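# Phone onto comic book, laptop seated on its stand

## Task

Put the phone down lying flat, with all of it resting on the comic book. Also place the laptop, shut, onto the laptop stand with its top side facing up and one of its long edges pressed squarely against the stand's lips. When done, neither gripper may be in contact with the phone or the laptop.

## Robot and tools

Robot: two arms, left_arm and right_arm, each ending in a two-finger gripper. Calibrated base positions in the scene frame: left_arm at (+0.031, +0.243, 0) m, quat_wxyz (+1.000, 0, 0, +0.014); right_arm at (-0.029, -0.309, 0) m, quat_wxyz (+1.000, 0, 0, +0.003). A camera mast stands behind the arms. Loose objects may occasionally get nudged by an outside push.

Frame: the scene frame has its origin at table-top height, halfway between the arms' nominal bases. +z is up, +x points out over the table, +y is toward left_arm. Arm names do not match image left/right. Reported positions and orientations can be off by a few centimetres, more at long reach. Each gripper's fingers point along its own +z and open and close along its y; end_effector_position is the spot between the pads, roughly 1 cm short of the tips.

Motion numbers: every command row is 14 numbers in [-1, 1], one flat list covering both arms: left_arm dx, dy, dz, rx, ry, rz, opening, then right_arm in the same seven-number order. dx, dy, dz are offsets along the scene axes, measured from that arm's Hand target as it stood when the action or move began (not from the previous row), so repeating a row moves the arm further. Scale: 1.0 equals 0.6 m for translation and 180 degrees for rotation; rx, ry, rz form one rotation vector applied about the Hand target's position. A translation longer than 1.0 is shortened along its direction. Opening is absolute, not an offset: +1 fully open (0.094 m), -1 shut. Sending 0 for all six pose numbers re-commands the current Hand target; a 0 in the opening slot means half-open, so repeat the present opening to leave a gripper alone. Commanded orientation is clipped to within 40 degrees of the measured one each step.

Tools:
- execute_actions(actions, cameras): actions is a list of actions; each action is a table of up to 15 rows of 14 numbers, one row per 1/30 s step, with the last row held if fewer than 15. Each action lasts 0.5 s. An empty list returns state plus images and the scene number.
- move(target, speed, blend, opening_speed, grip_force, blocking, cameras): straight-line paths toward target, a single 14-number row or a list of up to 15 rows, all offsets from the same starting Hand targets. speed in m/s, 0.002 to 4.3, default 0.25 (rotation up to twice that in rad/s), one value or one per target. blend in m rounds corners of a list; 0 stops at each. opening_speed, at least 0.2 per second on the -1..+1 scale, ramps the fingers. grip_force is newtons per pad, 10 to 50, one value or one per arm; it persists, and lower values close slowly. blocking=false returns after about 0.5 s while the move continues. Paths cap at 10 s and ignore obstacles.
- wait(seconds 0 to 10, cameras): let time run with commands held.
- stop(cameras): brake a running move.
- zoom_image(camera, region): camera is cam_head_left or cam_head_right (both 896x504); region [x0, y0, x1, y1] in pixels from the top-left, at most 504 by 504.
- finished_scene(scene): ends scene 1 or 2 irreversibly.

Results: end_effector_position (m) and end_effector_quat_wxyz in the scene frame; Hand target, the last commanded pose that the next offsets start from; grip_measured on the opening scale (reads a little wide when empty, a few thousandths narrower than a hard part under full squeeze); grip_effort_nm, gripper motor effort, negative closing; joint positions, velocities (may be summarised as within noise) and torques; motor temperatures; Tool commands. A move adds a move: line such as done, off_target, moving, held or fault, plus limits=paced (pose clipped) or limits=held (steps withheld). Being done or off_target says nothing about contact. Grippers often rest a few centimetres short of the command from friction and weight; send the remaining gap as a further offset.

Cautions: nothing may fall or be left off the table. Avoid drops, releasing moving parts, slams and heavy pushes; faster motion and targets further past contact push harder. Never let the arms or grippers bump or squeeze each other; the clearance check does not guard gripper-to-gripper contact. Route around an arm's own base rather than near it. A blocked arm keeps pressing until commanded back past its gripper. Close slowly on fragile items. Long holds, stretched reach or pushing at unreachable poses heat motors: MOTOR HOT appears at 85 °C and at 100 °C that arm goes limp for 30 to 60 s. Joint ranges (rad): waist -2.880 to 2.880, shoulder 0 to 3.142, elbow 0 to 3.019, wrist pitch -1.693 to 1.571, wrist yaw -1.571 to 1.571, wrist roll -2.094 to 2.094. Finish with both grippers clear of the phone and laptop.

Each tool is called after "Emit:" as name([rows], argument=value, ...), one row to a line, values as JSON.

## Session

Emit:
execute_actions(actions=[], cameras=["all"])

Scene clock: 0.00 s.
left_arm: end_effector_position=(+0.5763, +0.0326, +0.2204) grip_measured=+1.000 grip_effort_nm=n/a end_effector_quat_wxyz=(+0.373, -0.189, +0.872, +0.255) | right_arm: end_effector_position=(+0.2774, -0.6662, +0.2410) grip_measured=+1.000 grip_effort_nm=n/a end_effector_quat_wxyz=(+0.133, +0.606, +0.784, +0.005)
Joint positions: left_arm=[-0.635 1.765 1.519 -1.122 -0.923 -0.933 0.094] | right_arm=[-0.891 1.406 1.314 -1.221 -0.069 0.44 0.094]
Joint velocities: within noise
Joint torques (N m): no reading
Motor temperatures (°C): left_arm=[22 25 39 24 26 23 27] | right_arm=[26 32 41 25 24 23 24]
Heat: left arm: hottest elbow 39 °C; right arm: hottest elbow 41 °C.
Hand target: left_arm +0.5824, +0.0285, +0.2385; +0.386, -0.198, +0.868, +0.242 | right_arm +0.2821, -0.6719, +0.2485; +0.142, +0.605, +0.783, +0.003
Tool commands: left_gripper/opening=+1.0 right_gripper/opening=+1.0

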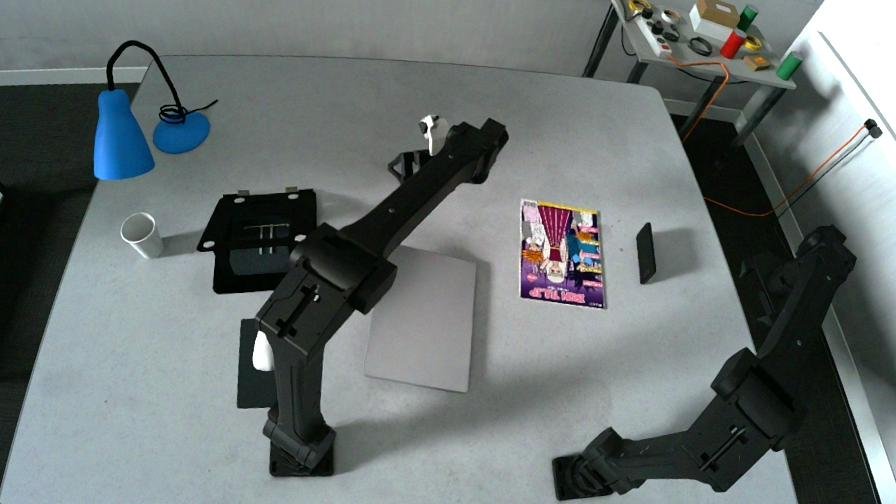

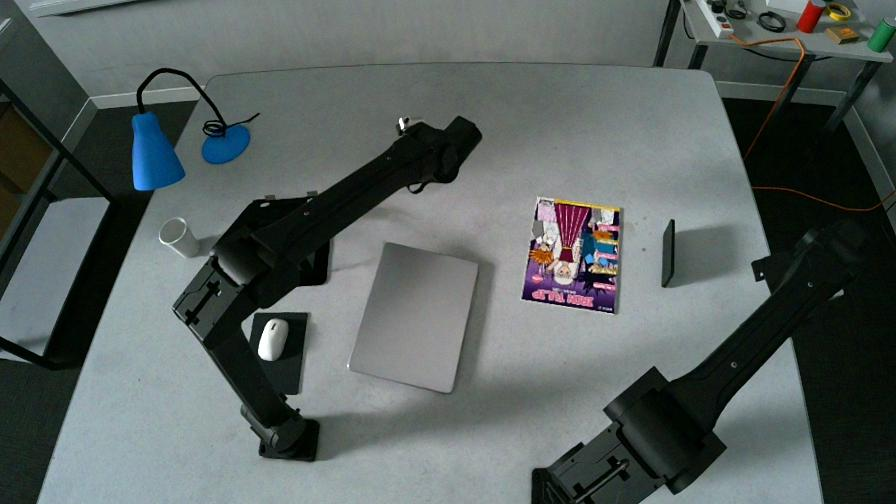

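Emit:
zoom_image(camera="cam_head_left", region=[500, 180, 720, 320])

Emit:
zoom_image(camera="cam_head_right", region=[510, 180, 740, 330])

Emit:
zoom_image(camera="cam_head_left", region=[180, 170, 350, 310])

Emit:
zoom_image(camera="cam_head_right", region=[330, 220, 510, 410])

Scaled by 2.291.

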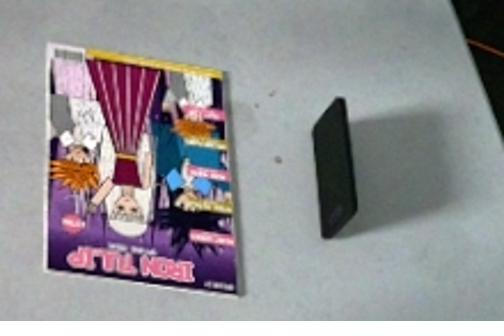

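Scaled by 2.191.

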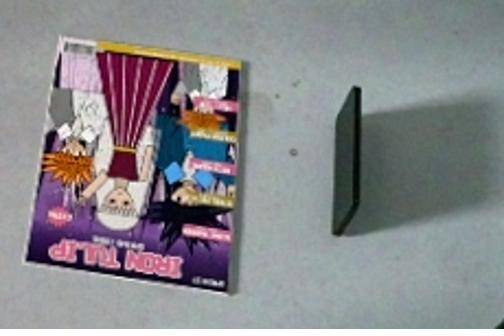

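Scaled by 2.965.

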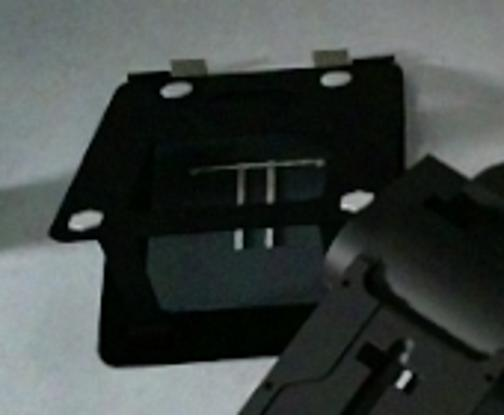

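Scaled by 2.653.

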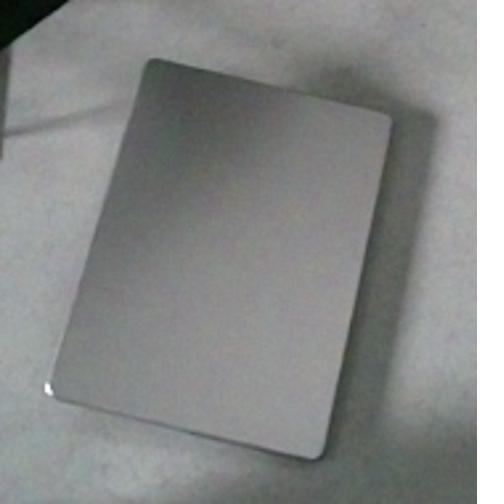

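Emit:
zoom_image(camera="cam_head_left", region=[350, 230, 500, 400])

Emit:
zoom_image(camera="cam_head_right", region=[335, 345, 475, 405])

Emit:
zoom_image(camera="cam_head_right", region=[370, 230, 510, 290])

Emit:
zoom_image(camera="cam_head_left", region=[350, 345, 490, 405])

Scaled by 2.965.

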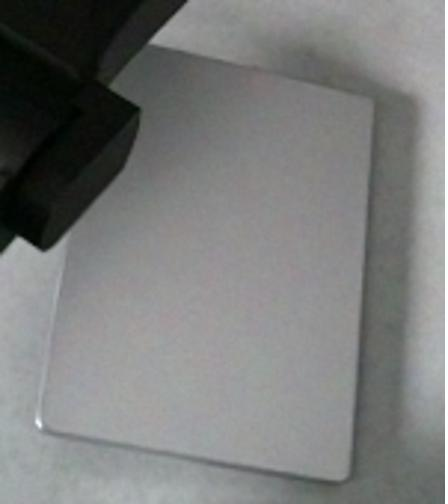

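Scaled by 3.600.

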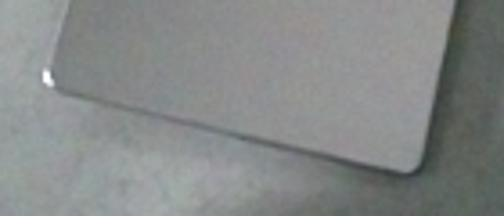

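Scaled by 3.600.

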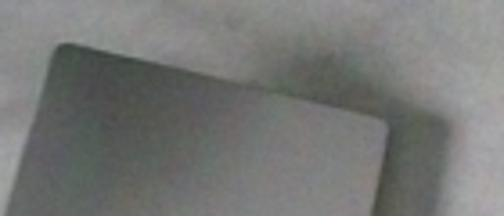

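Scaled by 3.600.

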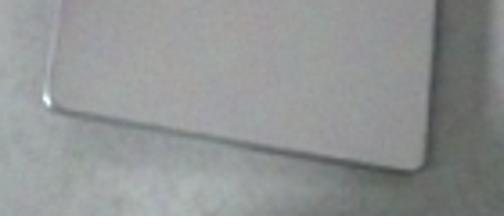

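Emit:
zoom_image(camera="cam_head_left", region=[225, 310, 345, 480])

Emit:
zoom_image(camera="cam_head_right", region=[230, 300, 350, 470])

Scaled by 2.965.

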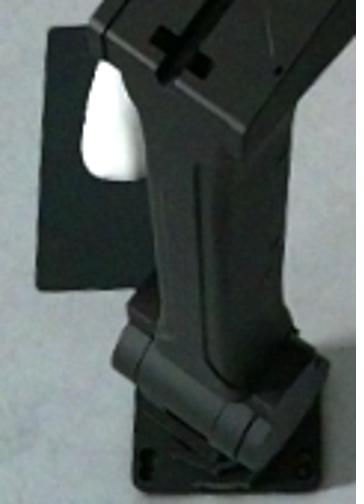

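Scaled by 2.965.

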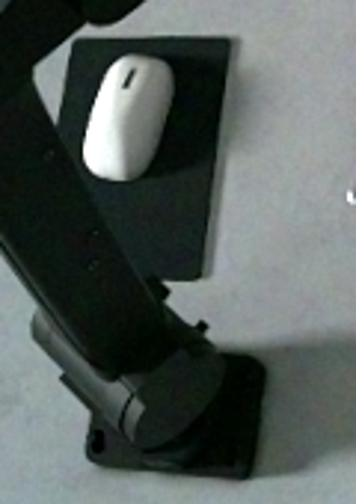

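Emit:
move(target=[-0.437, 0.386, 0.03, -0.367, 0.2066, -0.2227, 1, 0.3465, 0.2665, -0.06, 0.0043, 0.0961, 0.374, 0.3], speed=0.35, cameras=["all"])

Scene clock: 134.97 s.
left_arm: end_effector_position=(+0.3222, +0.2567, +0.2556) grip_measured=+1.000 grip_effort_nm=0.02 end_effector_quat_wxyz=(+0.040, -0.013, +0.946, -0.321) | right_arm: end_effector_position=(+0.4730, -0.5082, +0.2071) grip_measured=+0.301 grip_effort_nm=-0.08 end_effector_quat_wxyz=(-0.007, +0.073, +0.997, +0.003)
Joint positions: left_arm=[0.38 1.171 1.065 -1.67 0.63 0.448 0.094] | right_arm=[-0.382 1.769 1.681 -1.498 -0.001 -0.23 0.061]
Joint torques (N m): left_arm=[-0.62 -8 9.77 -0.35 0.27 0.23] | right_arm=[0.91 -17.96 13.04 -0.25 0.08 0.06]
Motor temperatures (°C): left_arm=[22 30 46 24 27 23 27] | right_arm=[26 34 50 25 24 23 24]
Heat: left arm: hottest elbow 46 °C; right arm: hottest elbow 50 °C.
Hand target: left_arm +0.3202, +0.2601, +0.2564; +0.000, +0.000, +0.940, -0.342 | right_arm +0.4900, -0.5121, +0.2124; +0.000, +0.066, +0.998, +0.000
Off the commanded pose: left_arm 0.004 m, 5 deg | right_arm 0.018 m, 1 deg.
joint sent to its limit (left arm) — joint 4 (wrist pitch), lower limit. The joint targets are off in orientation, not in position.
move: off_target (left_arm, right_arm)

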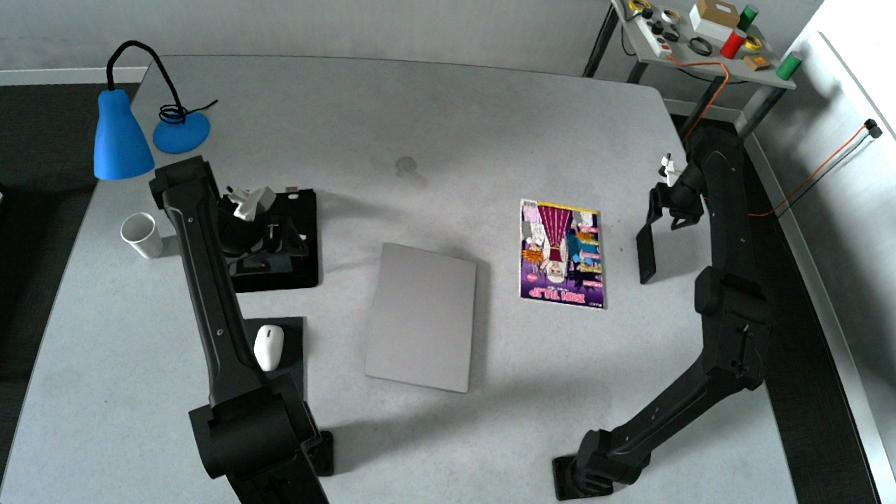

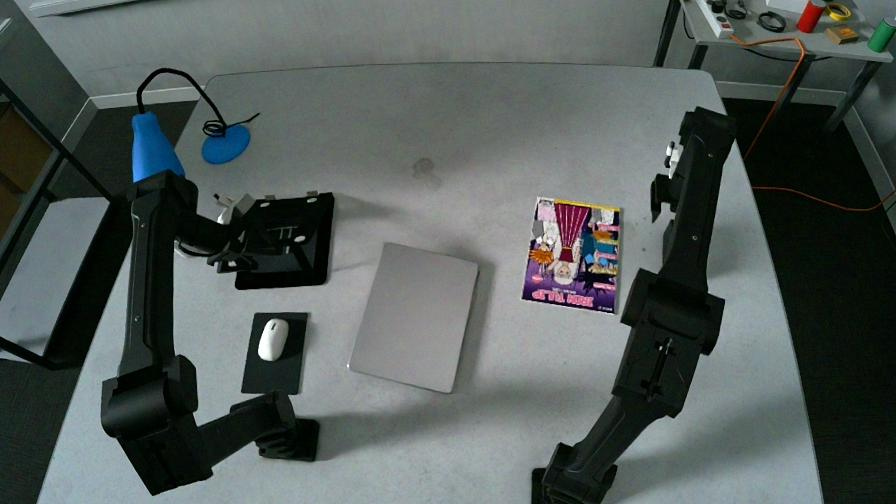

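Emit:
zoom_image(camera="cam_head_left", region=[600, 140, 740, 300])

Emit:
zoom_image(camera="cam_head_right", region=[610, 140, 750, 300])

Emit:
zoom_image(camera="cam_head_left", region=[350, 230, 500, 400])

Scaled by 3.150.

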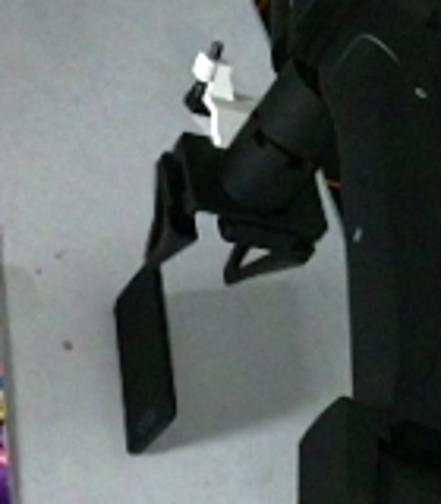

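Scaled by 3.150.

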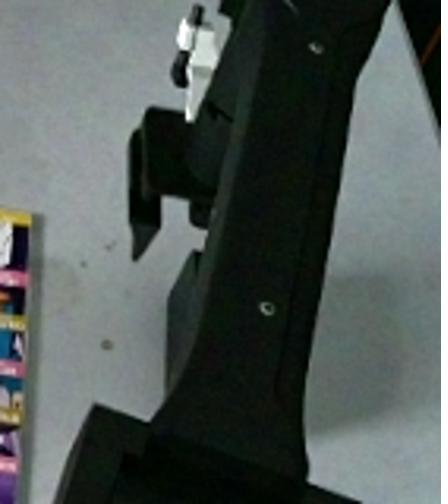

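Scaled by 2.965.

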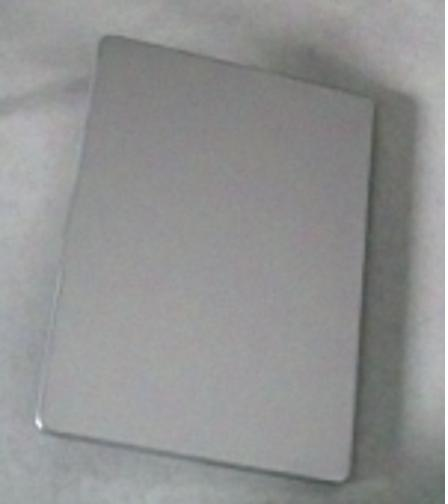

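Emit:
move(target=[0, 0, 0, 0, 0, 0, 1, 0.003, -0.0667, -0.1373, 0, 0, 0, 0.3], speed=0.2, cameras=["all"])

Emit:
zoom_image(camera="cam_head_left", region=[600, 160, 740, 300])

Emit:
zoom_image(camera="cam_head_right", region=[610, 160, 750, 300])

Scene clock: 163.97 s.
left_arm: end_effector_position=(+0.3222, +0.2567, +0.2556) grip_measured=+1.000 grip_effort_nm=0.02 end_effector_quat_wxyz=(+0.040, -0.013, +0.946, -0.321) | right_arm: end_effector_position=(+0.4916, -0.5483, +0.1459) grip_measured=+0.301 grip_effort_nm=-0.08 end_effector_quat_wxyz=(+0.009, +0.068, +0.998, -0.003)
Joint positions: left_arm=[0.38 1.171 1.065 -1.67 0.63 0.449 0.094] | right_arm=[-0.435 1.859 1.647 -1.34 -0.001 -0.294 0.061]
Joint torques (N m): left_arm=[-0.56 -7.59 9.89 -0.46 0.23 0.13] | right_arm=[0.15 -19.6 8.13 0.59 0.05 0.08]
Motor temperatures (°C): left_arm=[22 27 45 24 27 23 27] | right_arm=[26 36 58 25 24 23 24]
Heat: left arm: hottest elbow 45 °C; right arm: hottest elbow 58 °C.
Hand target: left_arm +0.3202, +0.2601, +0.2565; +0.000, +0.000, +0.940, -0.342 | right_arm +0.4917, -0.5521, +0.1302; +0.000, +0.066, +0.998, +0.000
Off the commanded pose: left_arm 0.004 m, 5 deg | right_arm 0.016 m, 1 deg.
joint sent to its limit (left arm) — joint 4 (wrist pitch), lower limit. The joint targets are off in orientation, not in position.
move: off_target (left_arm, right_arm)

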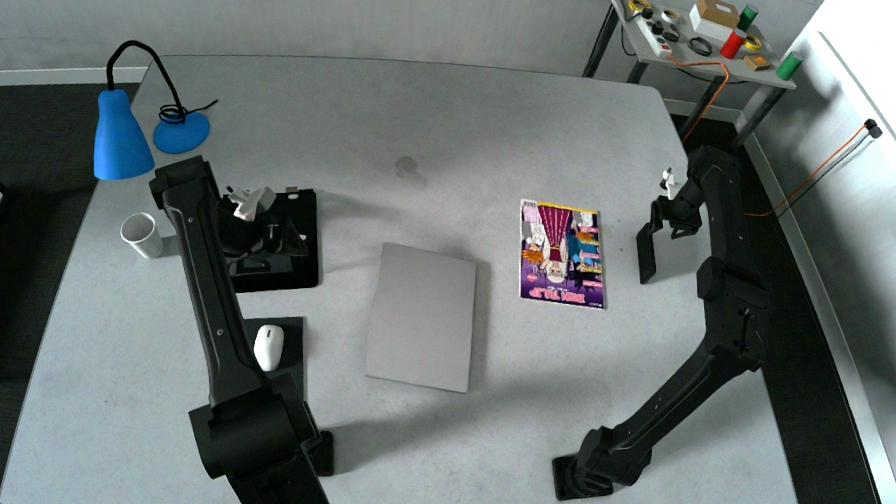

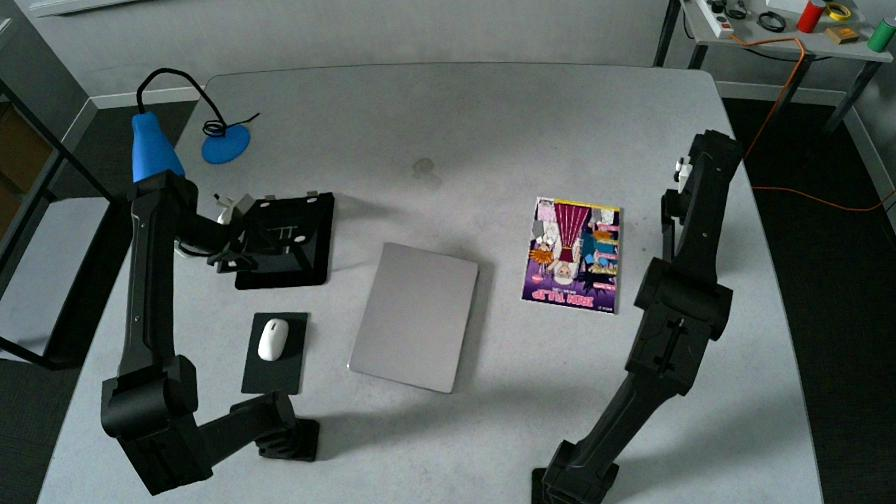

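Scaled by 3.600.

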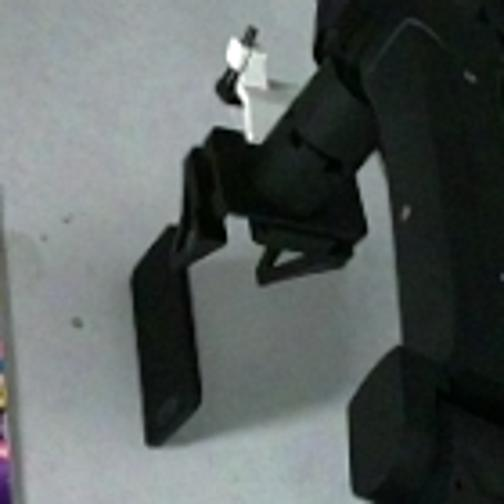

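Scaled by 3.600.

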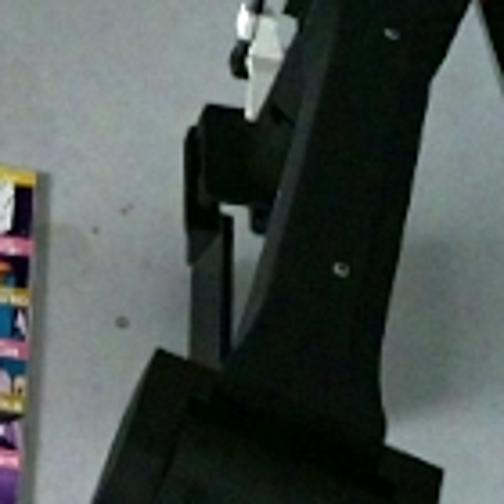

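Emit:
move(target=[0, 0, 0, 0, 0, 0, 1, -0.008, 0.004, -0.1, 0, 0, 0, 0.3], speed=0.15, cameras=["all"])

Emit:
zoom_image(camera="cam_head_left", region=[600, 160, 740, 300])

Emit:
zoom_image(camera="cam_head_right", region=[610, 160, 750, 300])

Scene clock: 172.80 s.
left_arm: end_effector_position=(+0.3222, +0.2567, +0.2556) grip_measured=+1.000 grip_effort_nm=0.02 end_effector_quat_wxyz=(+0.040, -0.013, +0.946, -0.321) | right_arm: end_effector_position=(+0.4901, -0.5476, +0.0904) grip_measured=+0.301 grip_effort_nm=-0.08 end_effector_quat_wxyz=(+0.014, +0.068, +0.998, -0.005)
Joint positions: left_arm=[0.38 1.171 1.065 -1.67 0.63 0.449 0.094] | right_arm=[-0.435 1.889 1.54 -1.193 -0.001 -0.295 0.061]
Joint torques (N m): left_arm=[-0.85 -7.88 9.95 -0.39 0.22 0.18] | right_arm=[0.15 -19.72 7.39 0.58 0.06 0.08]
Motor temperatures (°C): left_arm=[22 27 45 24 27 23 27] | right_arm=[26 36 56 25 24 23 24]
Heat: left arm: hottest elbow 45 °C; right arm: hottest elbow 56 °C.
Hand target: left_arm +0.3202, +0.2601, +0.2565; +0.000, +0.000, +0.940, -0.342 | right_arm +0.4869, -0.5497, +0.0702; +0.000, +0.066, +0.998, +0.000
Off the commanded pose: left_arm 0.004 m, 5 deg | right_arm 0.021 m, 2 deg.
joint sent to its limit (left arm) — joint 4 (wrist pitch), lower limit. The joint targets are off in orientation, not in position.
move: off_target (left_arm, right_arm)

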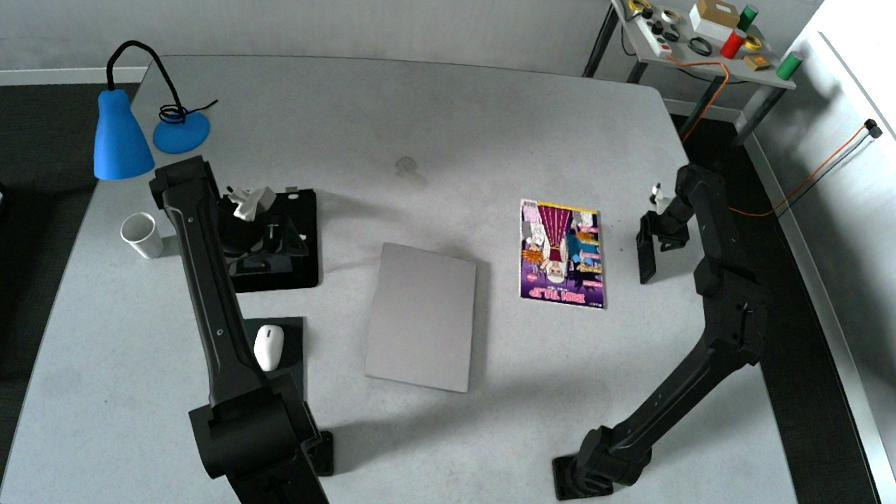

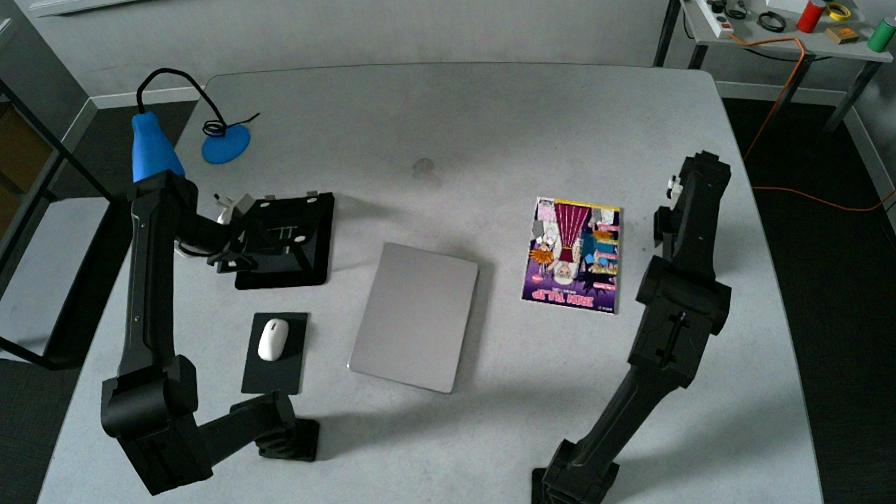

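Scaled by 3.600.

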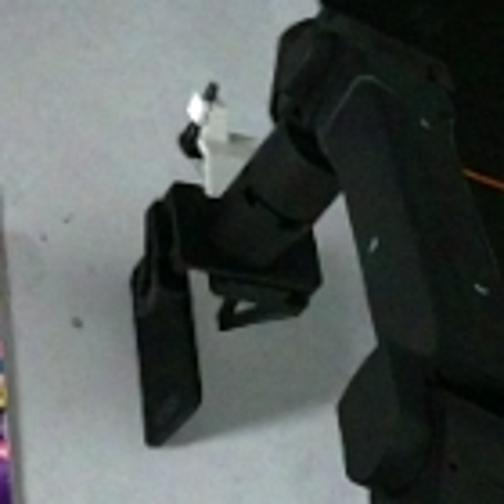

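Scaled by 3.600.

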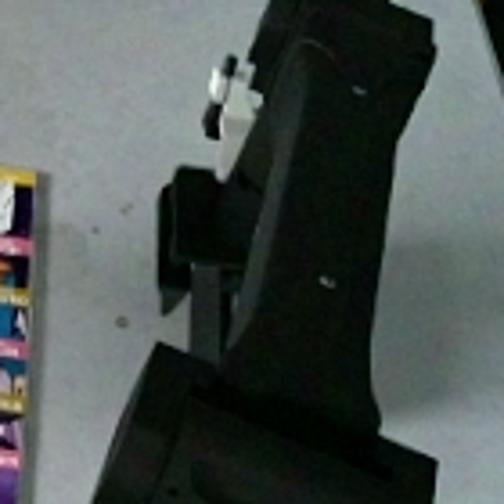

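Emit:
move([
  [0, 0, 0, 0, 0, 0, 1, 0.0, 0.0, -0.025, 0, 0, 0, 0.3],
  [0, 0, 0, 0, 0, 0, 1, 0.0, 0.0, -0.025, 0, 0, 0, -0.85],
], speed=0.1, opening_speed=0.5, cameras=["all"])

Emit:
zoom_image(camera="cam_head_left", region=[600, 160, 740, 300])

Emit:
zoom_image(camera="cam_head_right", region=[610, 160, 750, 300])

Scene clock: 186.63 s.
left_arm: end_effector_position=(+0.3222, +0.2567, +0.2556) grip_measured=+1.000 grip_effort_nm=0.02 end_effector_quat_wxyz=(+0.040, -0.013, +0.946, -0.321) | right_arm: end_effector_position=(+0.4917, -0.5488, +0.0797) grip_measured=-0.846 grip_effort_nm=-0.64 end_effector_quat_wxyz=(+0.017, +0.067, +0.998, -0.007)
Joint positions: left_arm=[0.38 1.171 1.065 -1.67 0.63 0.449 0.094] | right_arm=[-0.435 1.899 1.525 -1.159 0.002 -0.295 0.007]
Joint torques (N m): left_arm=[-0.91 -7.71 10.11 -0.53 0.24 0.15] | right_arm=[0.21 -19.43 7.19 0.58 -0.04 0.09]
Heat: left arm: hottest elbow 44 °C; right arm: hottest elbow 54 °C.
Hand target: left_arm +0.3202, +0.2601, +0.2565; +0.000, +0.000, +0.940, -0.342 | right_arm +0.4868, -0.5496, +0.0550; +0.000, +0.066, +0.998, +0.000
Off the commanded pose: left_arm 0.004 m, 5 deg | right_arm 0.025 m, 2 deg.
joint sent to its limit (left arm) — joint 4 (wrist pitch), lower limit. The joint targets are off in orientation, not in position.
move: off_target (left_arm, right_arm); target 2's new opening was sent with right_arm's hand 0.025 m and 2 deg from that target

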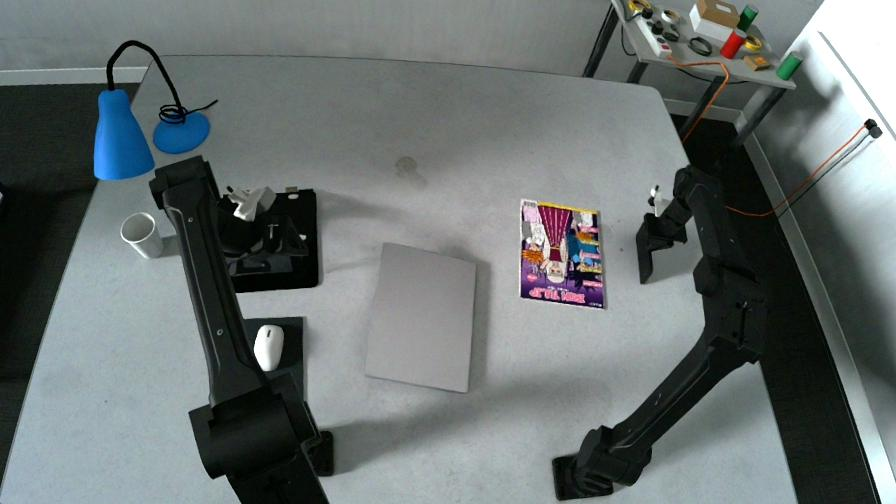

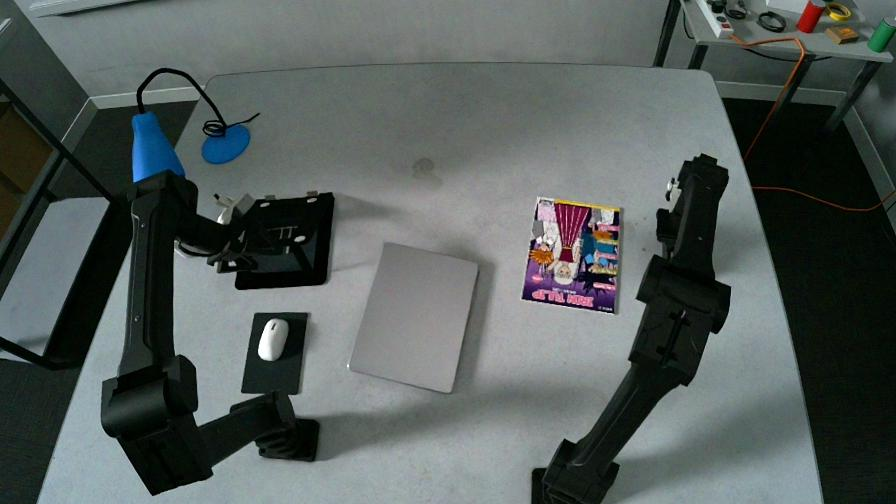

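Scaled by 3.600.

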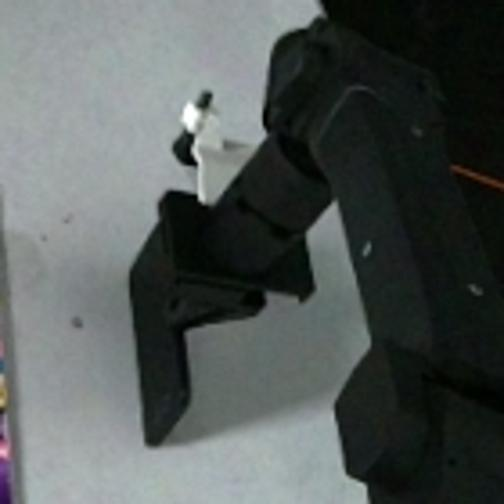

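Scaled by 3.600.

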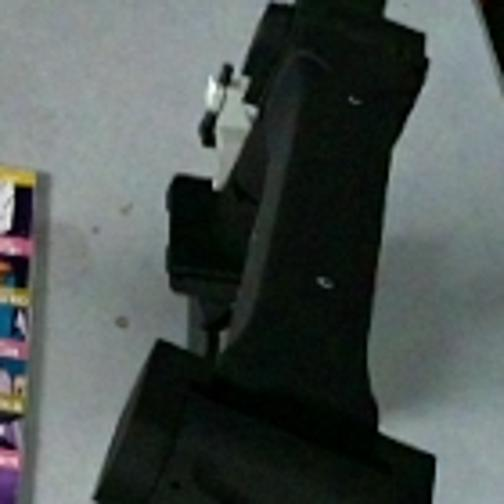

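Emit:
move([
  [0, 0, 0, 0, 0, 0, 1, 0, 0, 0, 0, 0, 0, -0.92],
  [0, 0, 0, 0, 0, 0, 1, 0.015, 0.05, 0.22, 0, 0, 0, -0.92],
], speed=[0.1, 0.15], opening_speed=0.5, cameras=["all"])

Emit:
zoom_image(camera="cam_head_left", region=[600, 160, 740, 300])

Emit:
zoom_image(camera="cam_head_right", region=[610, 160, 750, 300])

Scene clock: 235.33 s.
left_arm: end_effector_position=(+0.3222, +0.2567, +0.2556) grip_measured=+1.000 grip_effort_nm=0.02 end_effector_quat_wxyz=(+0.040, -0.013, +0.946, -0.321) | right_arm: end_effector_position=(+0.4768, -0.5182, +0.1592) grip_measured=-0.863 grip_effort_nm=-1.04 end_effector_quat_wxyz=(-0.028, +0.068, +0.997, +0.010)
Joint positions: left_arm=[0.38 1.171 1.065 -1.67 0.63 0.449 0.094] | right_arm=[-0.396 1.836 1.648 -1.443 0 -0.255 0.006]
Joint torques (N m): left_arm=[-0.73 -7.12 9.96 -0.38 0.24 0.09] | right_arm=[1.32 -22.42 13.16 -0.55 0.02 0.25]
Motor temperatures (°C): left_arm=[22 26 44 24 27 23 27] | right_arm=[26 38 49 25 24 23 26]
Heat: left arm: hottest elbow 44 °C; right arm: hottest elbow 49 °C.
Hand target: left_arm +0.3202, +0.2601, +0.2565; +0.000, +0.000, +0.940, -0.342 | right_arm +0.4959, -0.5195, +0.1870; +0.000, +0.066, +0.998, +0.000
Off the commanded pose: left_arm 0.004 m, 5 deg | right_arm 0.034 m, 3 deg.
joint sent to its limit (left arm) — joint 4 (wrist pitch), lower limit. The joint targets are off in orientation, not in position.
move: off_target (left_arm, right_arm)

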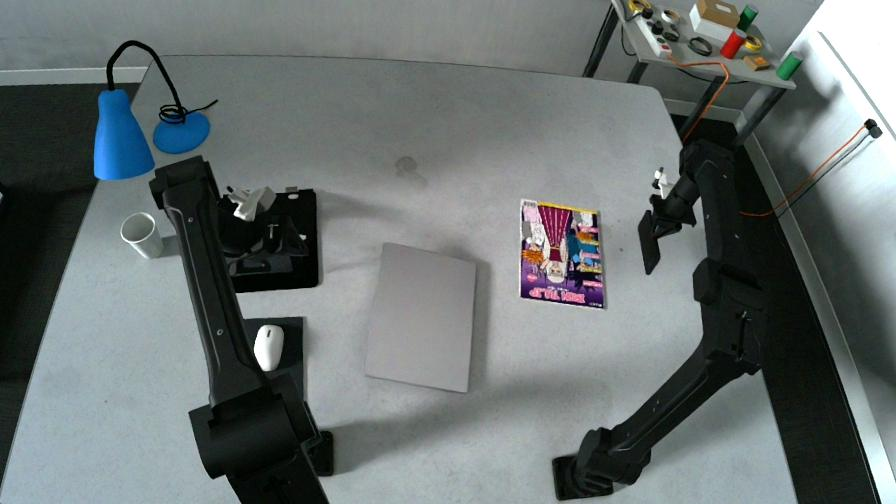

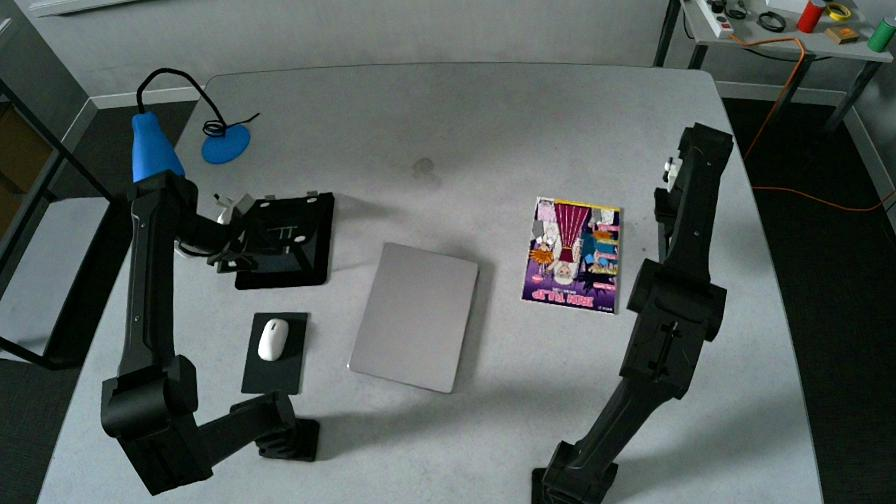

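Scaled by 3.600.

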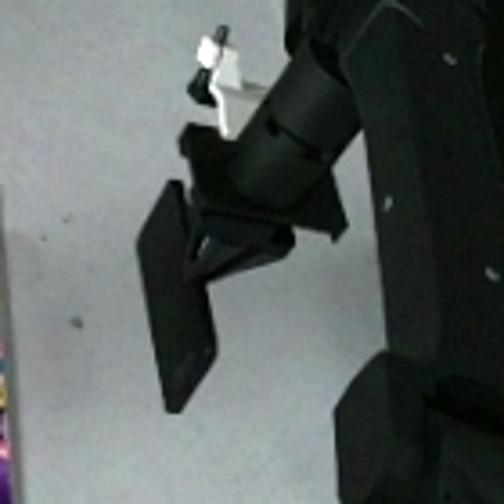

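Scaled by 3.600.

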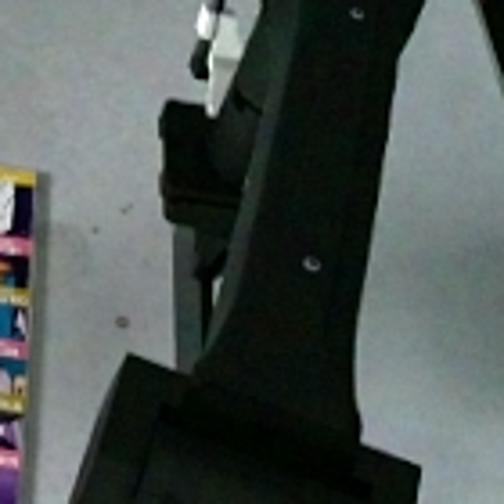

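Emit:
move(target=[0, 0, 0, 0, 0, 0, 1, 0.03, 0.241, 0.01, 0.2753, -0.0367, 0, -0.92], speed=0.22, cameras=["all"])

Emit:
zoom_image(camera="cam_head_left", region=[500, 150, 680, 320])

Emit:
zoom_image(camera="cam_head_right", region=[510, 150, 690, 320])

Scene clock: 260.13 s.
left_arm: end_effector_position=(+0.3222, +0.2567, +0.2556) grip_measured=+1.000 grip_effort_nm=0.02 end_effector_quat_wxyz=(+0.040, -0.013, +0.946, -0.321) | right_arm: end_effector_position=(+0.5096, -0.3805, +0.1996) grip_measured=-0.864 grip_effort_nm=-1.04 end_effector_quat_wxyz=(+0.037, +0.064, +0.907, +0.415)
Joint positions: left_arm=[0.38 1.171 1.065 -1.67 0.63 0.449 0.094] | right_arm=[-0.375 1.876 1.648 -1.58 -0.834 -0.334 0.006]
Joint torques (N m): left_arm=[0.32 -7.77 9.87 -0.28 0.22 0.18] | right_arm=[1.26 -19.78 9.17 -0.66 -0.74 -0.02]
Motor temperatures (°C): left_arm=[22 26 44 24 27 23 27] | right_arm=[26 37 54 25 24 23 26]
Heat: left arm: hottest elbow 44 °C; right arm: hottest elbow 54 °C.
Hand target: left_arm +0.3202, +0.2601, +0.2565; +0.000, +0.000, +0.940, -0.342 | right_arm +0.5138, -0.3749, +0.1931; +0.028, +0.060, +0.904, +0.421
Off the commanded pose: left_arm 0.004 m, 5 deg | right_arm 0.010 m, 1 deg.
joint sent to its limit (left arm) — joint 4 (wrist pitch), lower limit. The joint targets are off in orientation, not in position.
move: off_target (left_arm)

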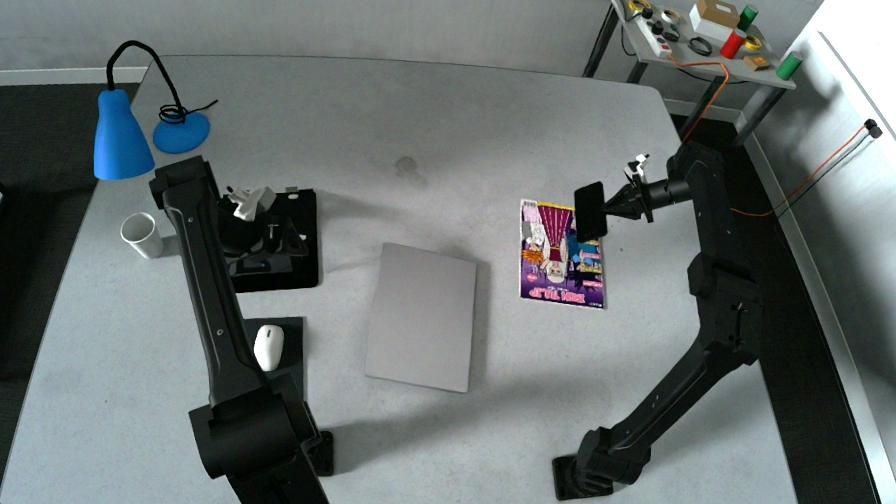

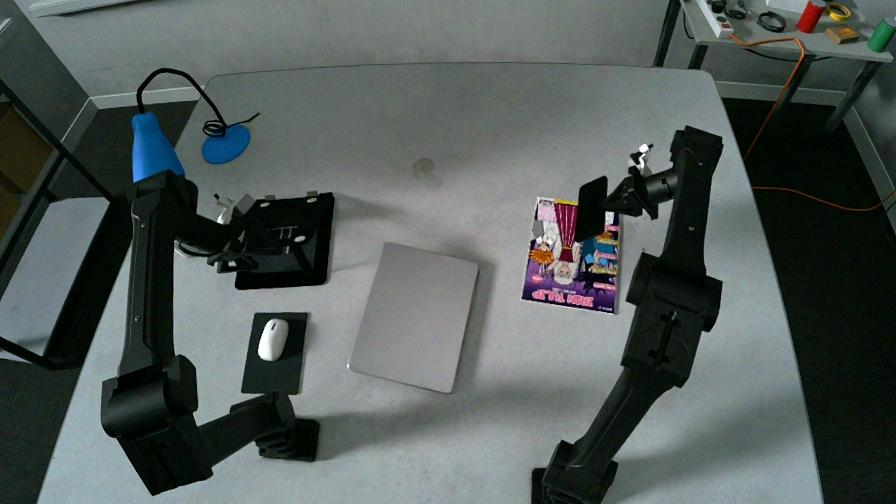

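Scaled by 2.800.

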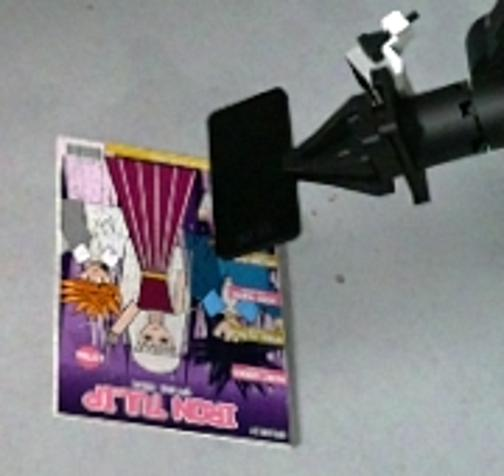

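Scaled by 2.800.

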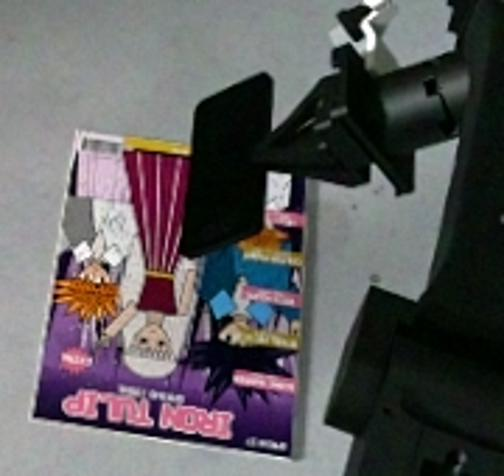

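Emit:
move(target=[0, 0, 0, 0, 0, 0, 1, -0.03, 0.05, -0.1635, 0, 0, 0, -0.92], speed=0.15, cameras=["all"])

Emit:
zoom_image(camera="cam_head_left", region=[500, 150, 680, 320])

Emit:
zoom_image(camera="cam_head_right", region=[510, 150, 690, 320])

Scene clock: 274.97 s.
left_arm: end_effector_position=(+0.3222, +0.2567, +0.2556) grip_measured=+1.000 grip_effort_nm=0.02 end_effector_quat_wxyz=(+0.040, -0.013, +0.946, -0.321) | right_arm: end_effector_position=(+0.4957, -0.3520, +0.1042) grip_measured=-0.864 grip_effort_nm=-1.04 end_effector_quat_wxyz=(+0.037, +0.059, +0.907, +0.416)
Joint positions: left_arm=[0.38 1.171 1.065 -1.67 0.63 0.449 0.094] | right_arm=[-0.335 1.903 1.423 -1.294 -0.844 -0.292 0.006]
Joint torques (N m): left_arm=[-0.73 -8.29 9.68 -0.43 0.23 0.13] | right_arm=[1.32 -20.25 7.05 0.18 -0.74 0.12]
Heat: left arm: hottest elbow 44 °C; right arm: hottest elbow 53 °C.
Hand target: left_arm +0.3202, +0.2601, +0.2565; +0.000, +0.000, +0.940, -0.342 | right_arm +0.4959, -0.3450, +0.0950; +0.028, +0.060, +0.904, +0.421
Off the commanded pose: left_arm 0.004 m, 5 deg | right_arm 0.012 m, 1 deg.
joint sent to its limit (left arm) — joint 4 (wrist pitch), lower limit. The joint targets are off in orientation, not in position.
move: off_target (left_arm, right_arm)

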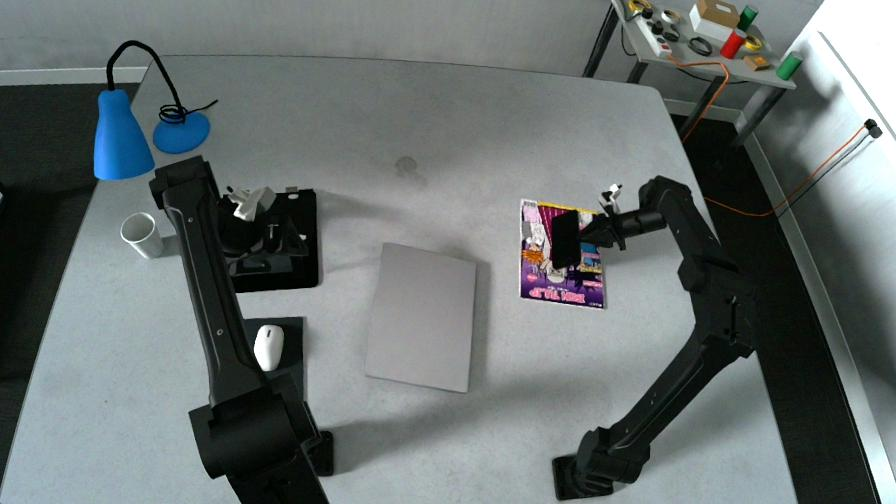

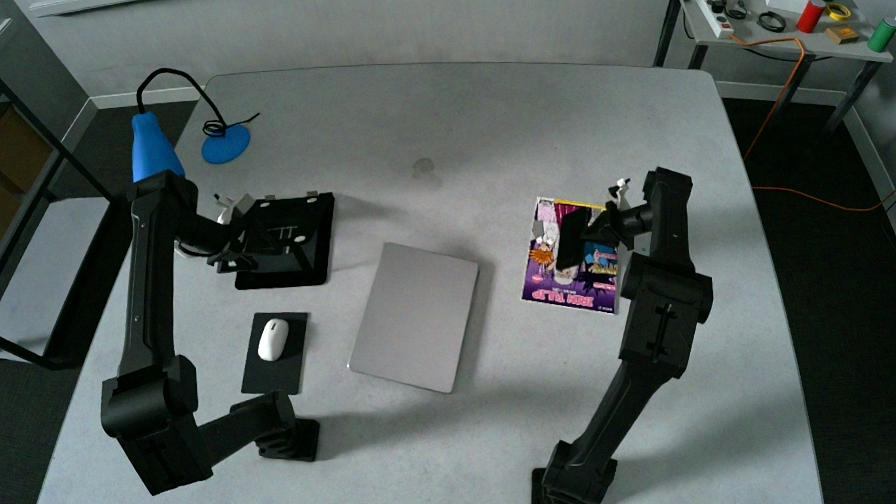

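Scaled by 2.800.

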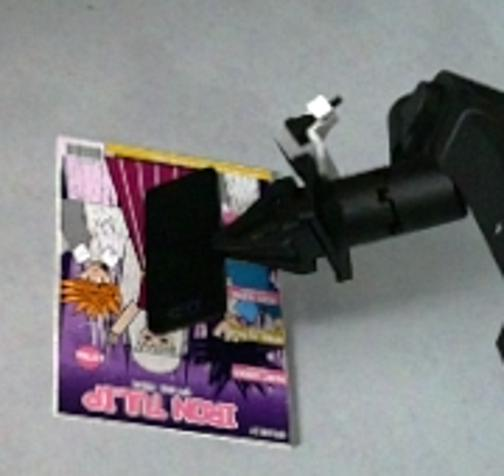

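Scaled by 2.800.

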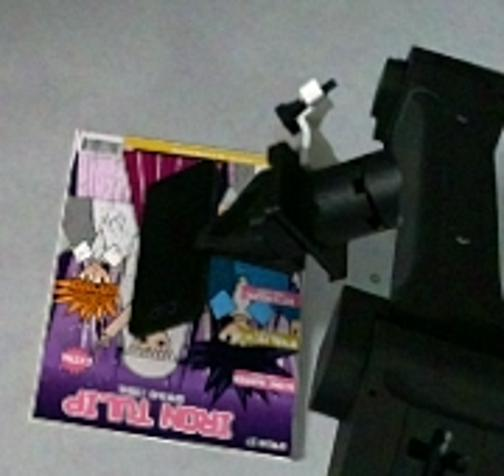

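Emit:
move(target=[0, 0, 0, 0, 0, 0, 1, 0.0, 0.013, -0.0417, 0, 0, 0, -0.92], speed=0.08, cameras=["all"])

Emit:
zoom_image(camera="cam_head_left", region=[510, 190, 640, 310])

Emit:
zoom_image(camera="cam_head_right", region=[515, 190, 645, 310])

Scene clock: 283.30 s.
left_arm: end_effector_position=(+0.3222, +0.2567, +0.2556) grip_measured=+1.000 grip_effort_nm=0.02 end_effector_quat_wxyz=(+0.040, -0.013, +0.946, -0.321) | right_arm: end_effector_position=(+0.4969, -0.3448, +0.0816) grip_measured=-0.864 grip_effort_nm=-1.04 end_effector_quat_wxyz=(+0.039, +0.058, +0.907, +0.415)
Joint positions: left_arm=[0.38 1.171 1.065 -1.67 0.63 0.449 0.094] | right_arm=[-0.321 1.923 1.389 -1.218 -0.846 -0.272 0.006]
Joint torques (N m): left_arm=[-0.67 -8.06 9.88 -0.32 0.3 0.13] | right_arm=[1.32 -19.96 6.72 0.13 -0.74 0.21]
Heat: left arm: hottest elbow 43 °C; right arm: hottest elbow 52 °C.
Hand target: left_arm +0.3202, +0.2601, +0.2565; +0.000, +0.000, +0.940, -0.342 | right_arm +0.4959, -0.3373, +0.0701; +0.028, +0.060, +0.905, +0.421
Off the commanded pose: left_arm 0.004 m, 5 deg | right_arm 0.014 m, 2 deg.
joint sent to its limit (left arm) — joint 4 (wrist pitch), lower limit. The joint targets are off in orientation, not in position.
move: off_target (left_arm, right_arm)

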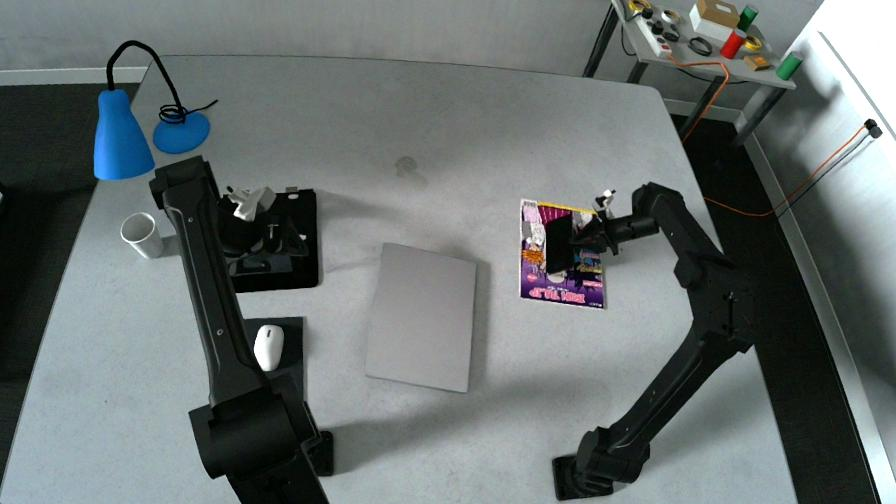

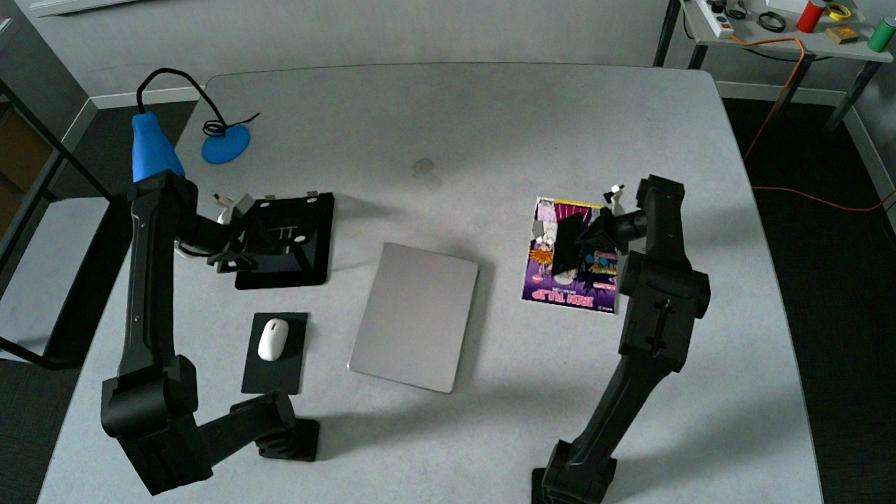

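Scaled by 3.877.

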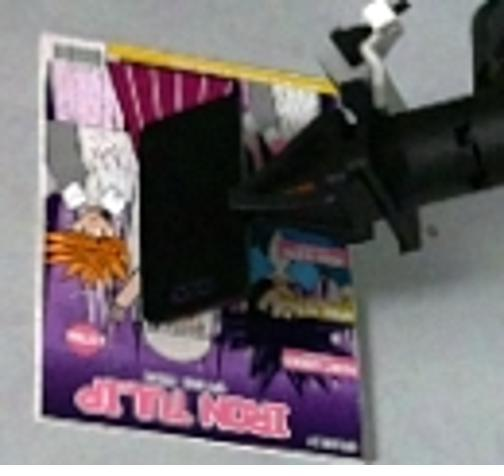

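Scaled by 3.877.

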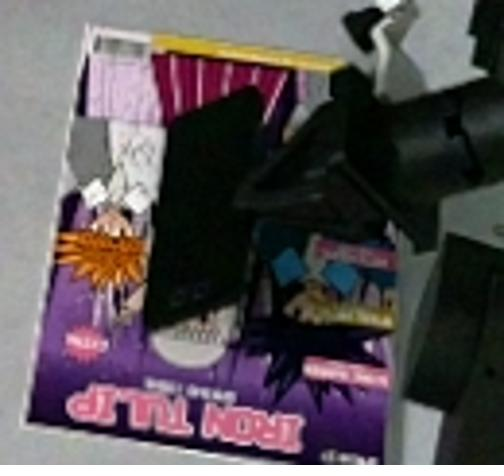

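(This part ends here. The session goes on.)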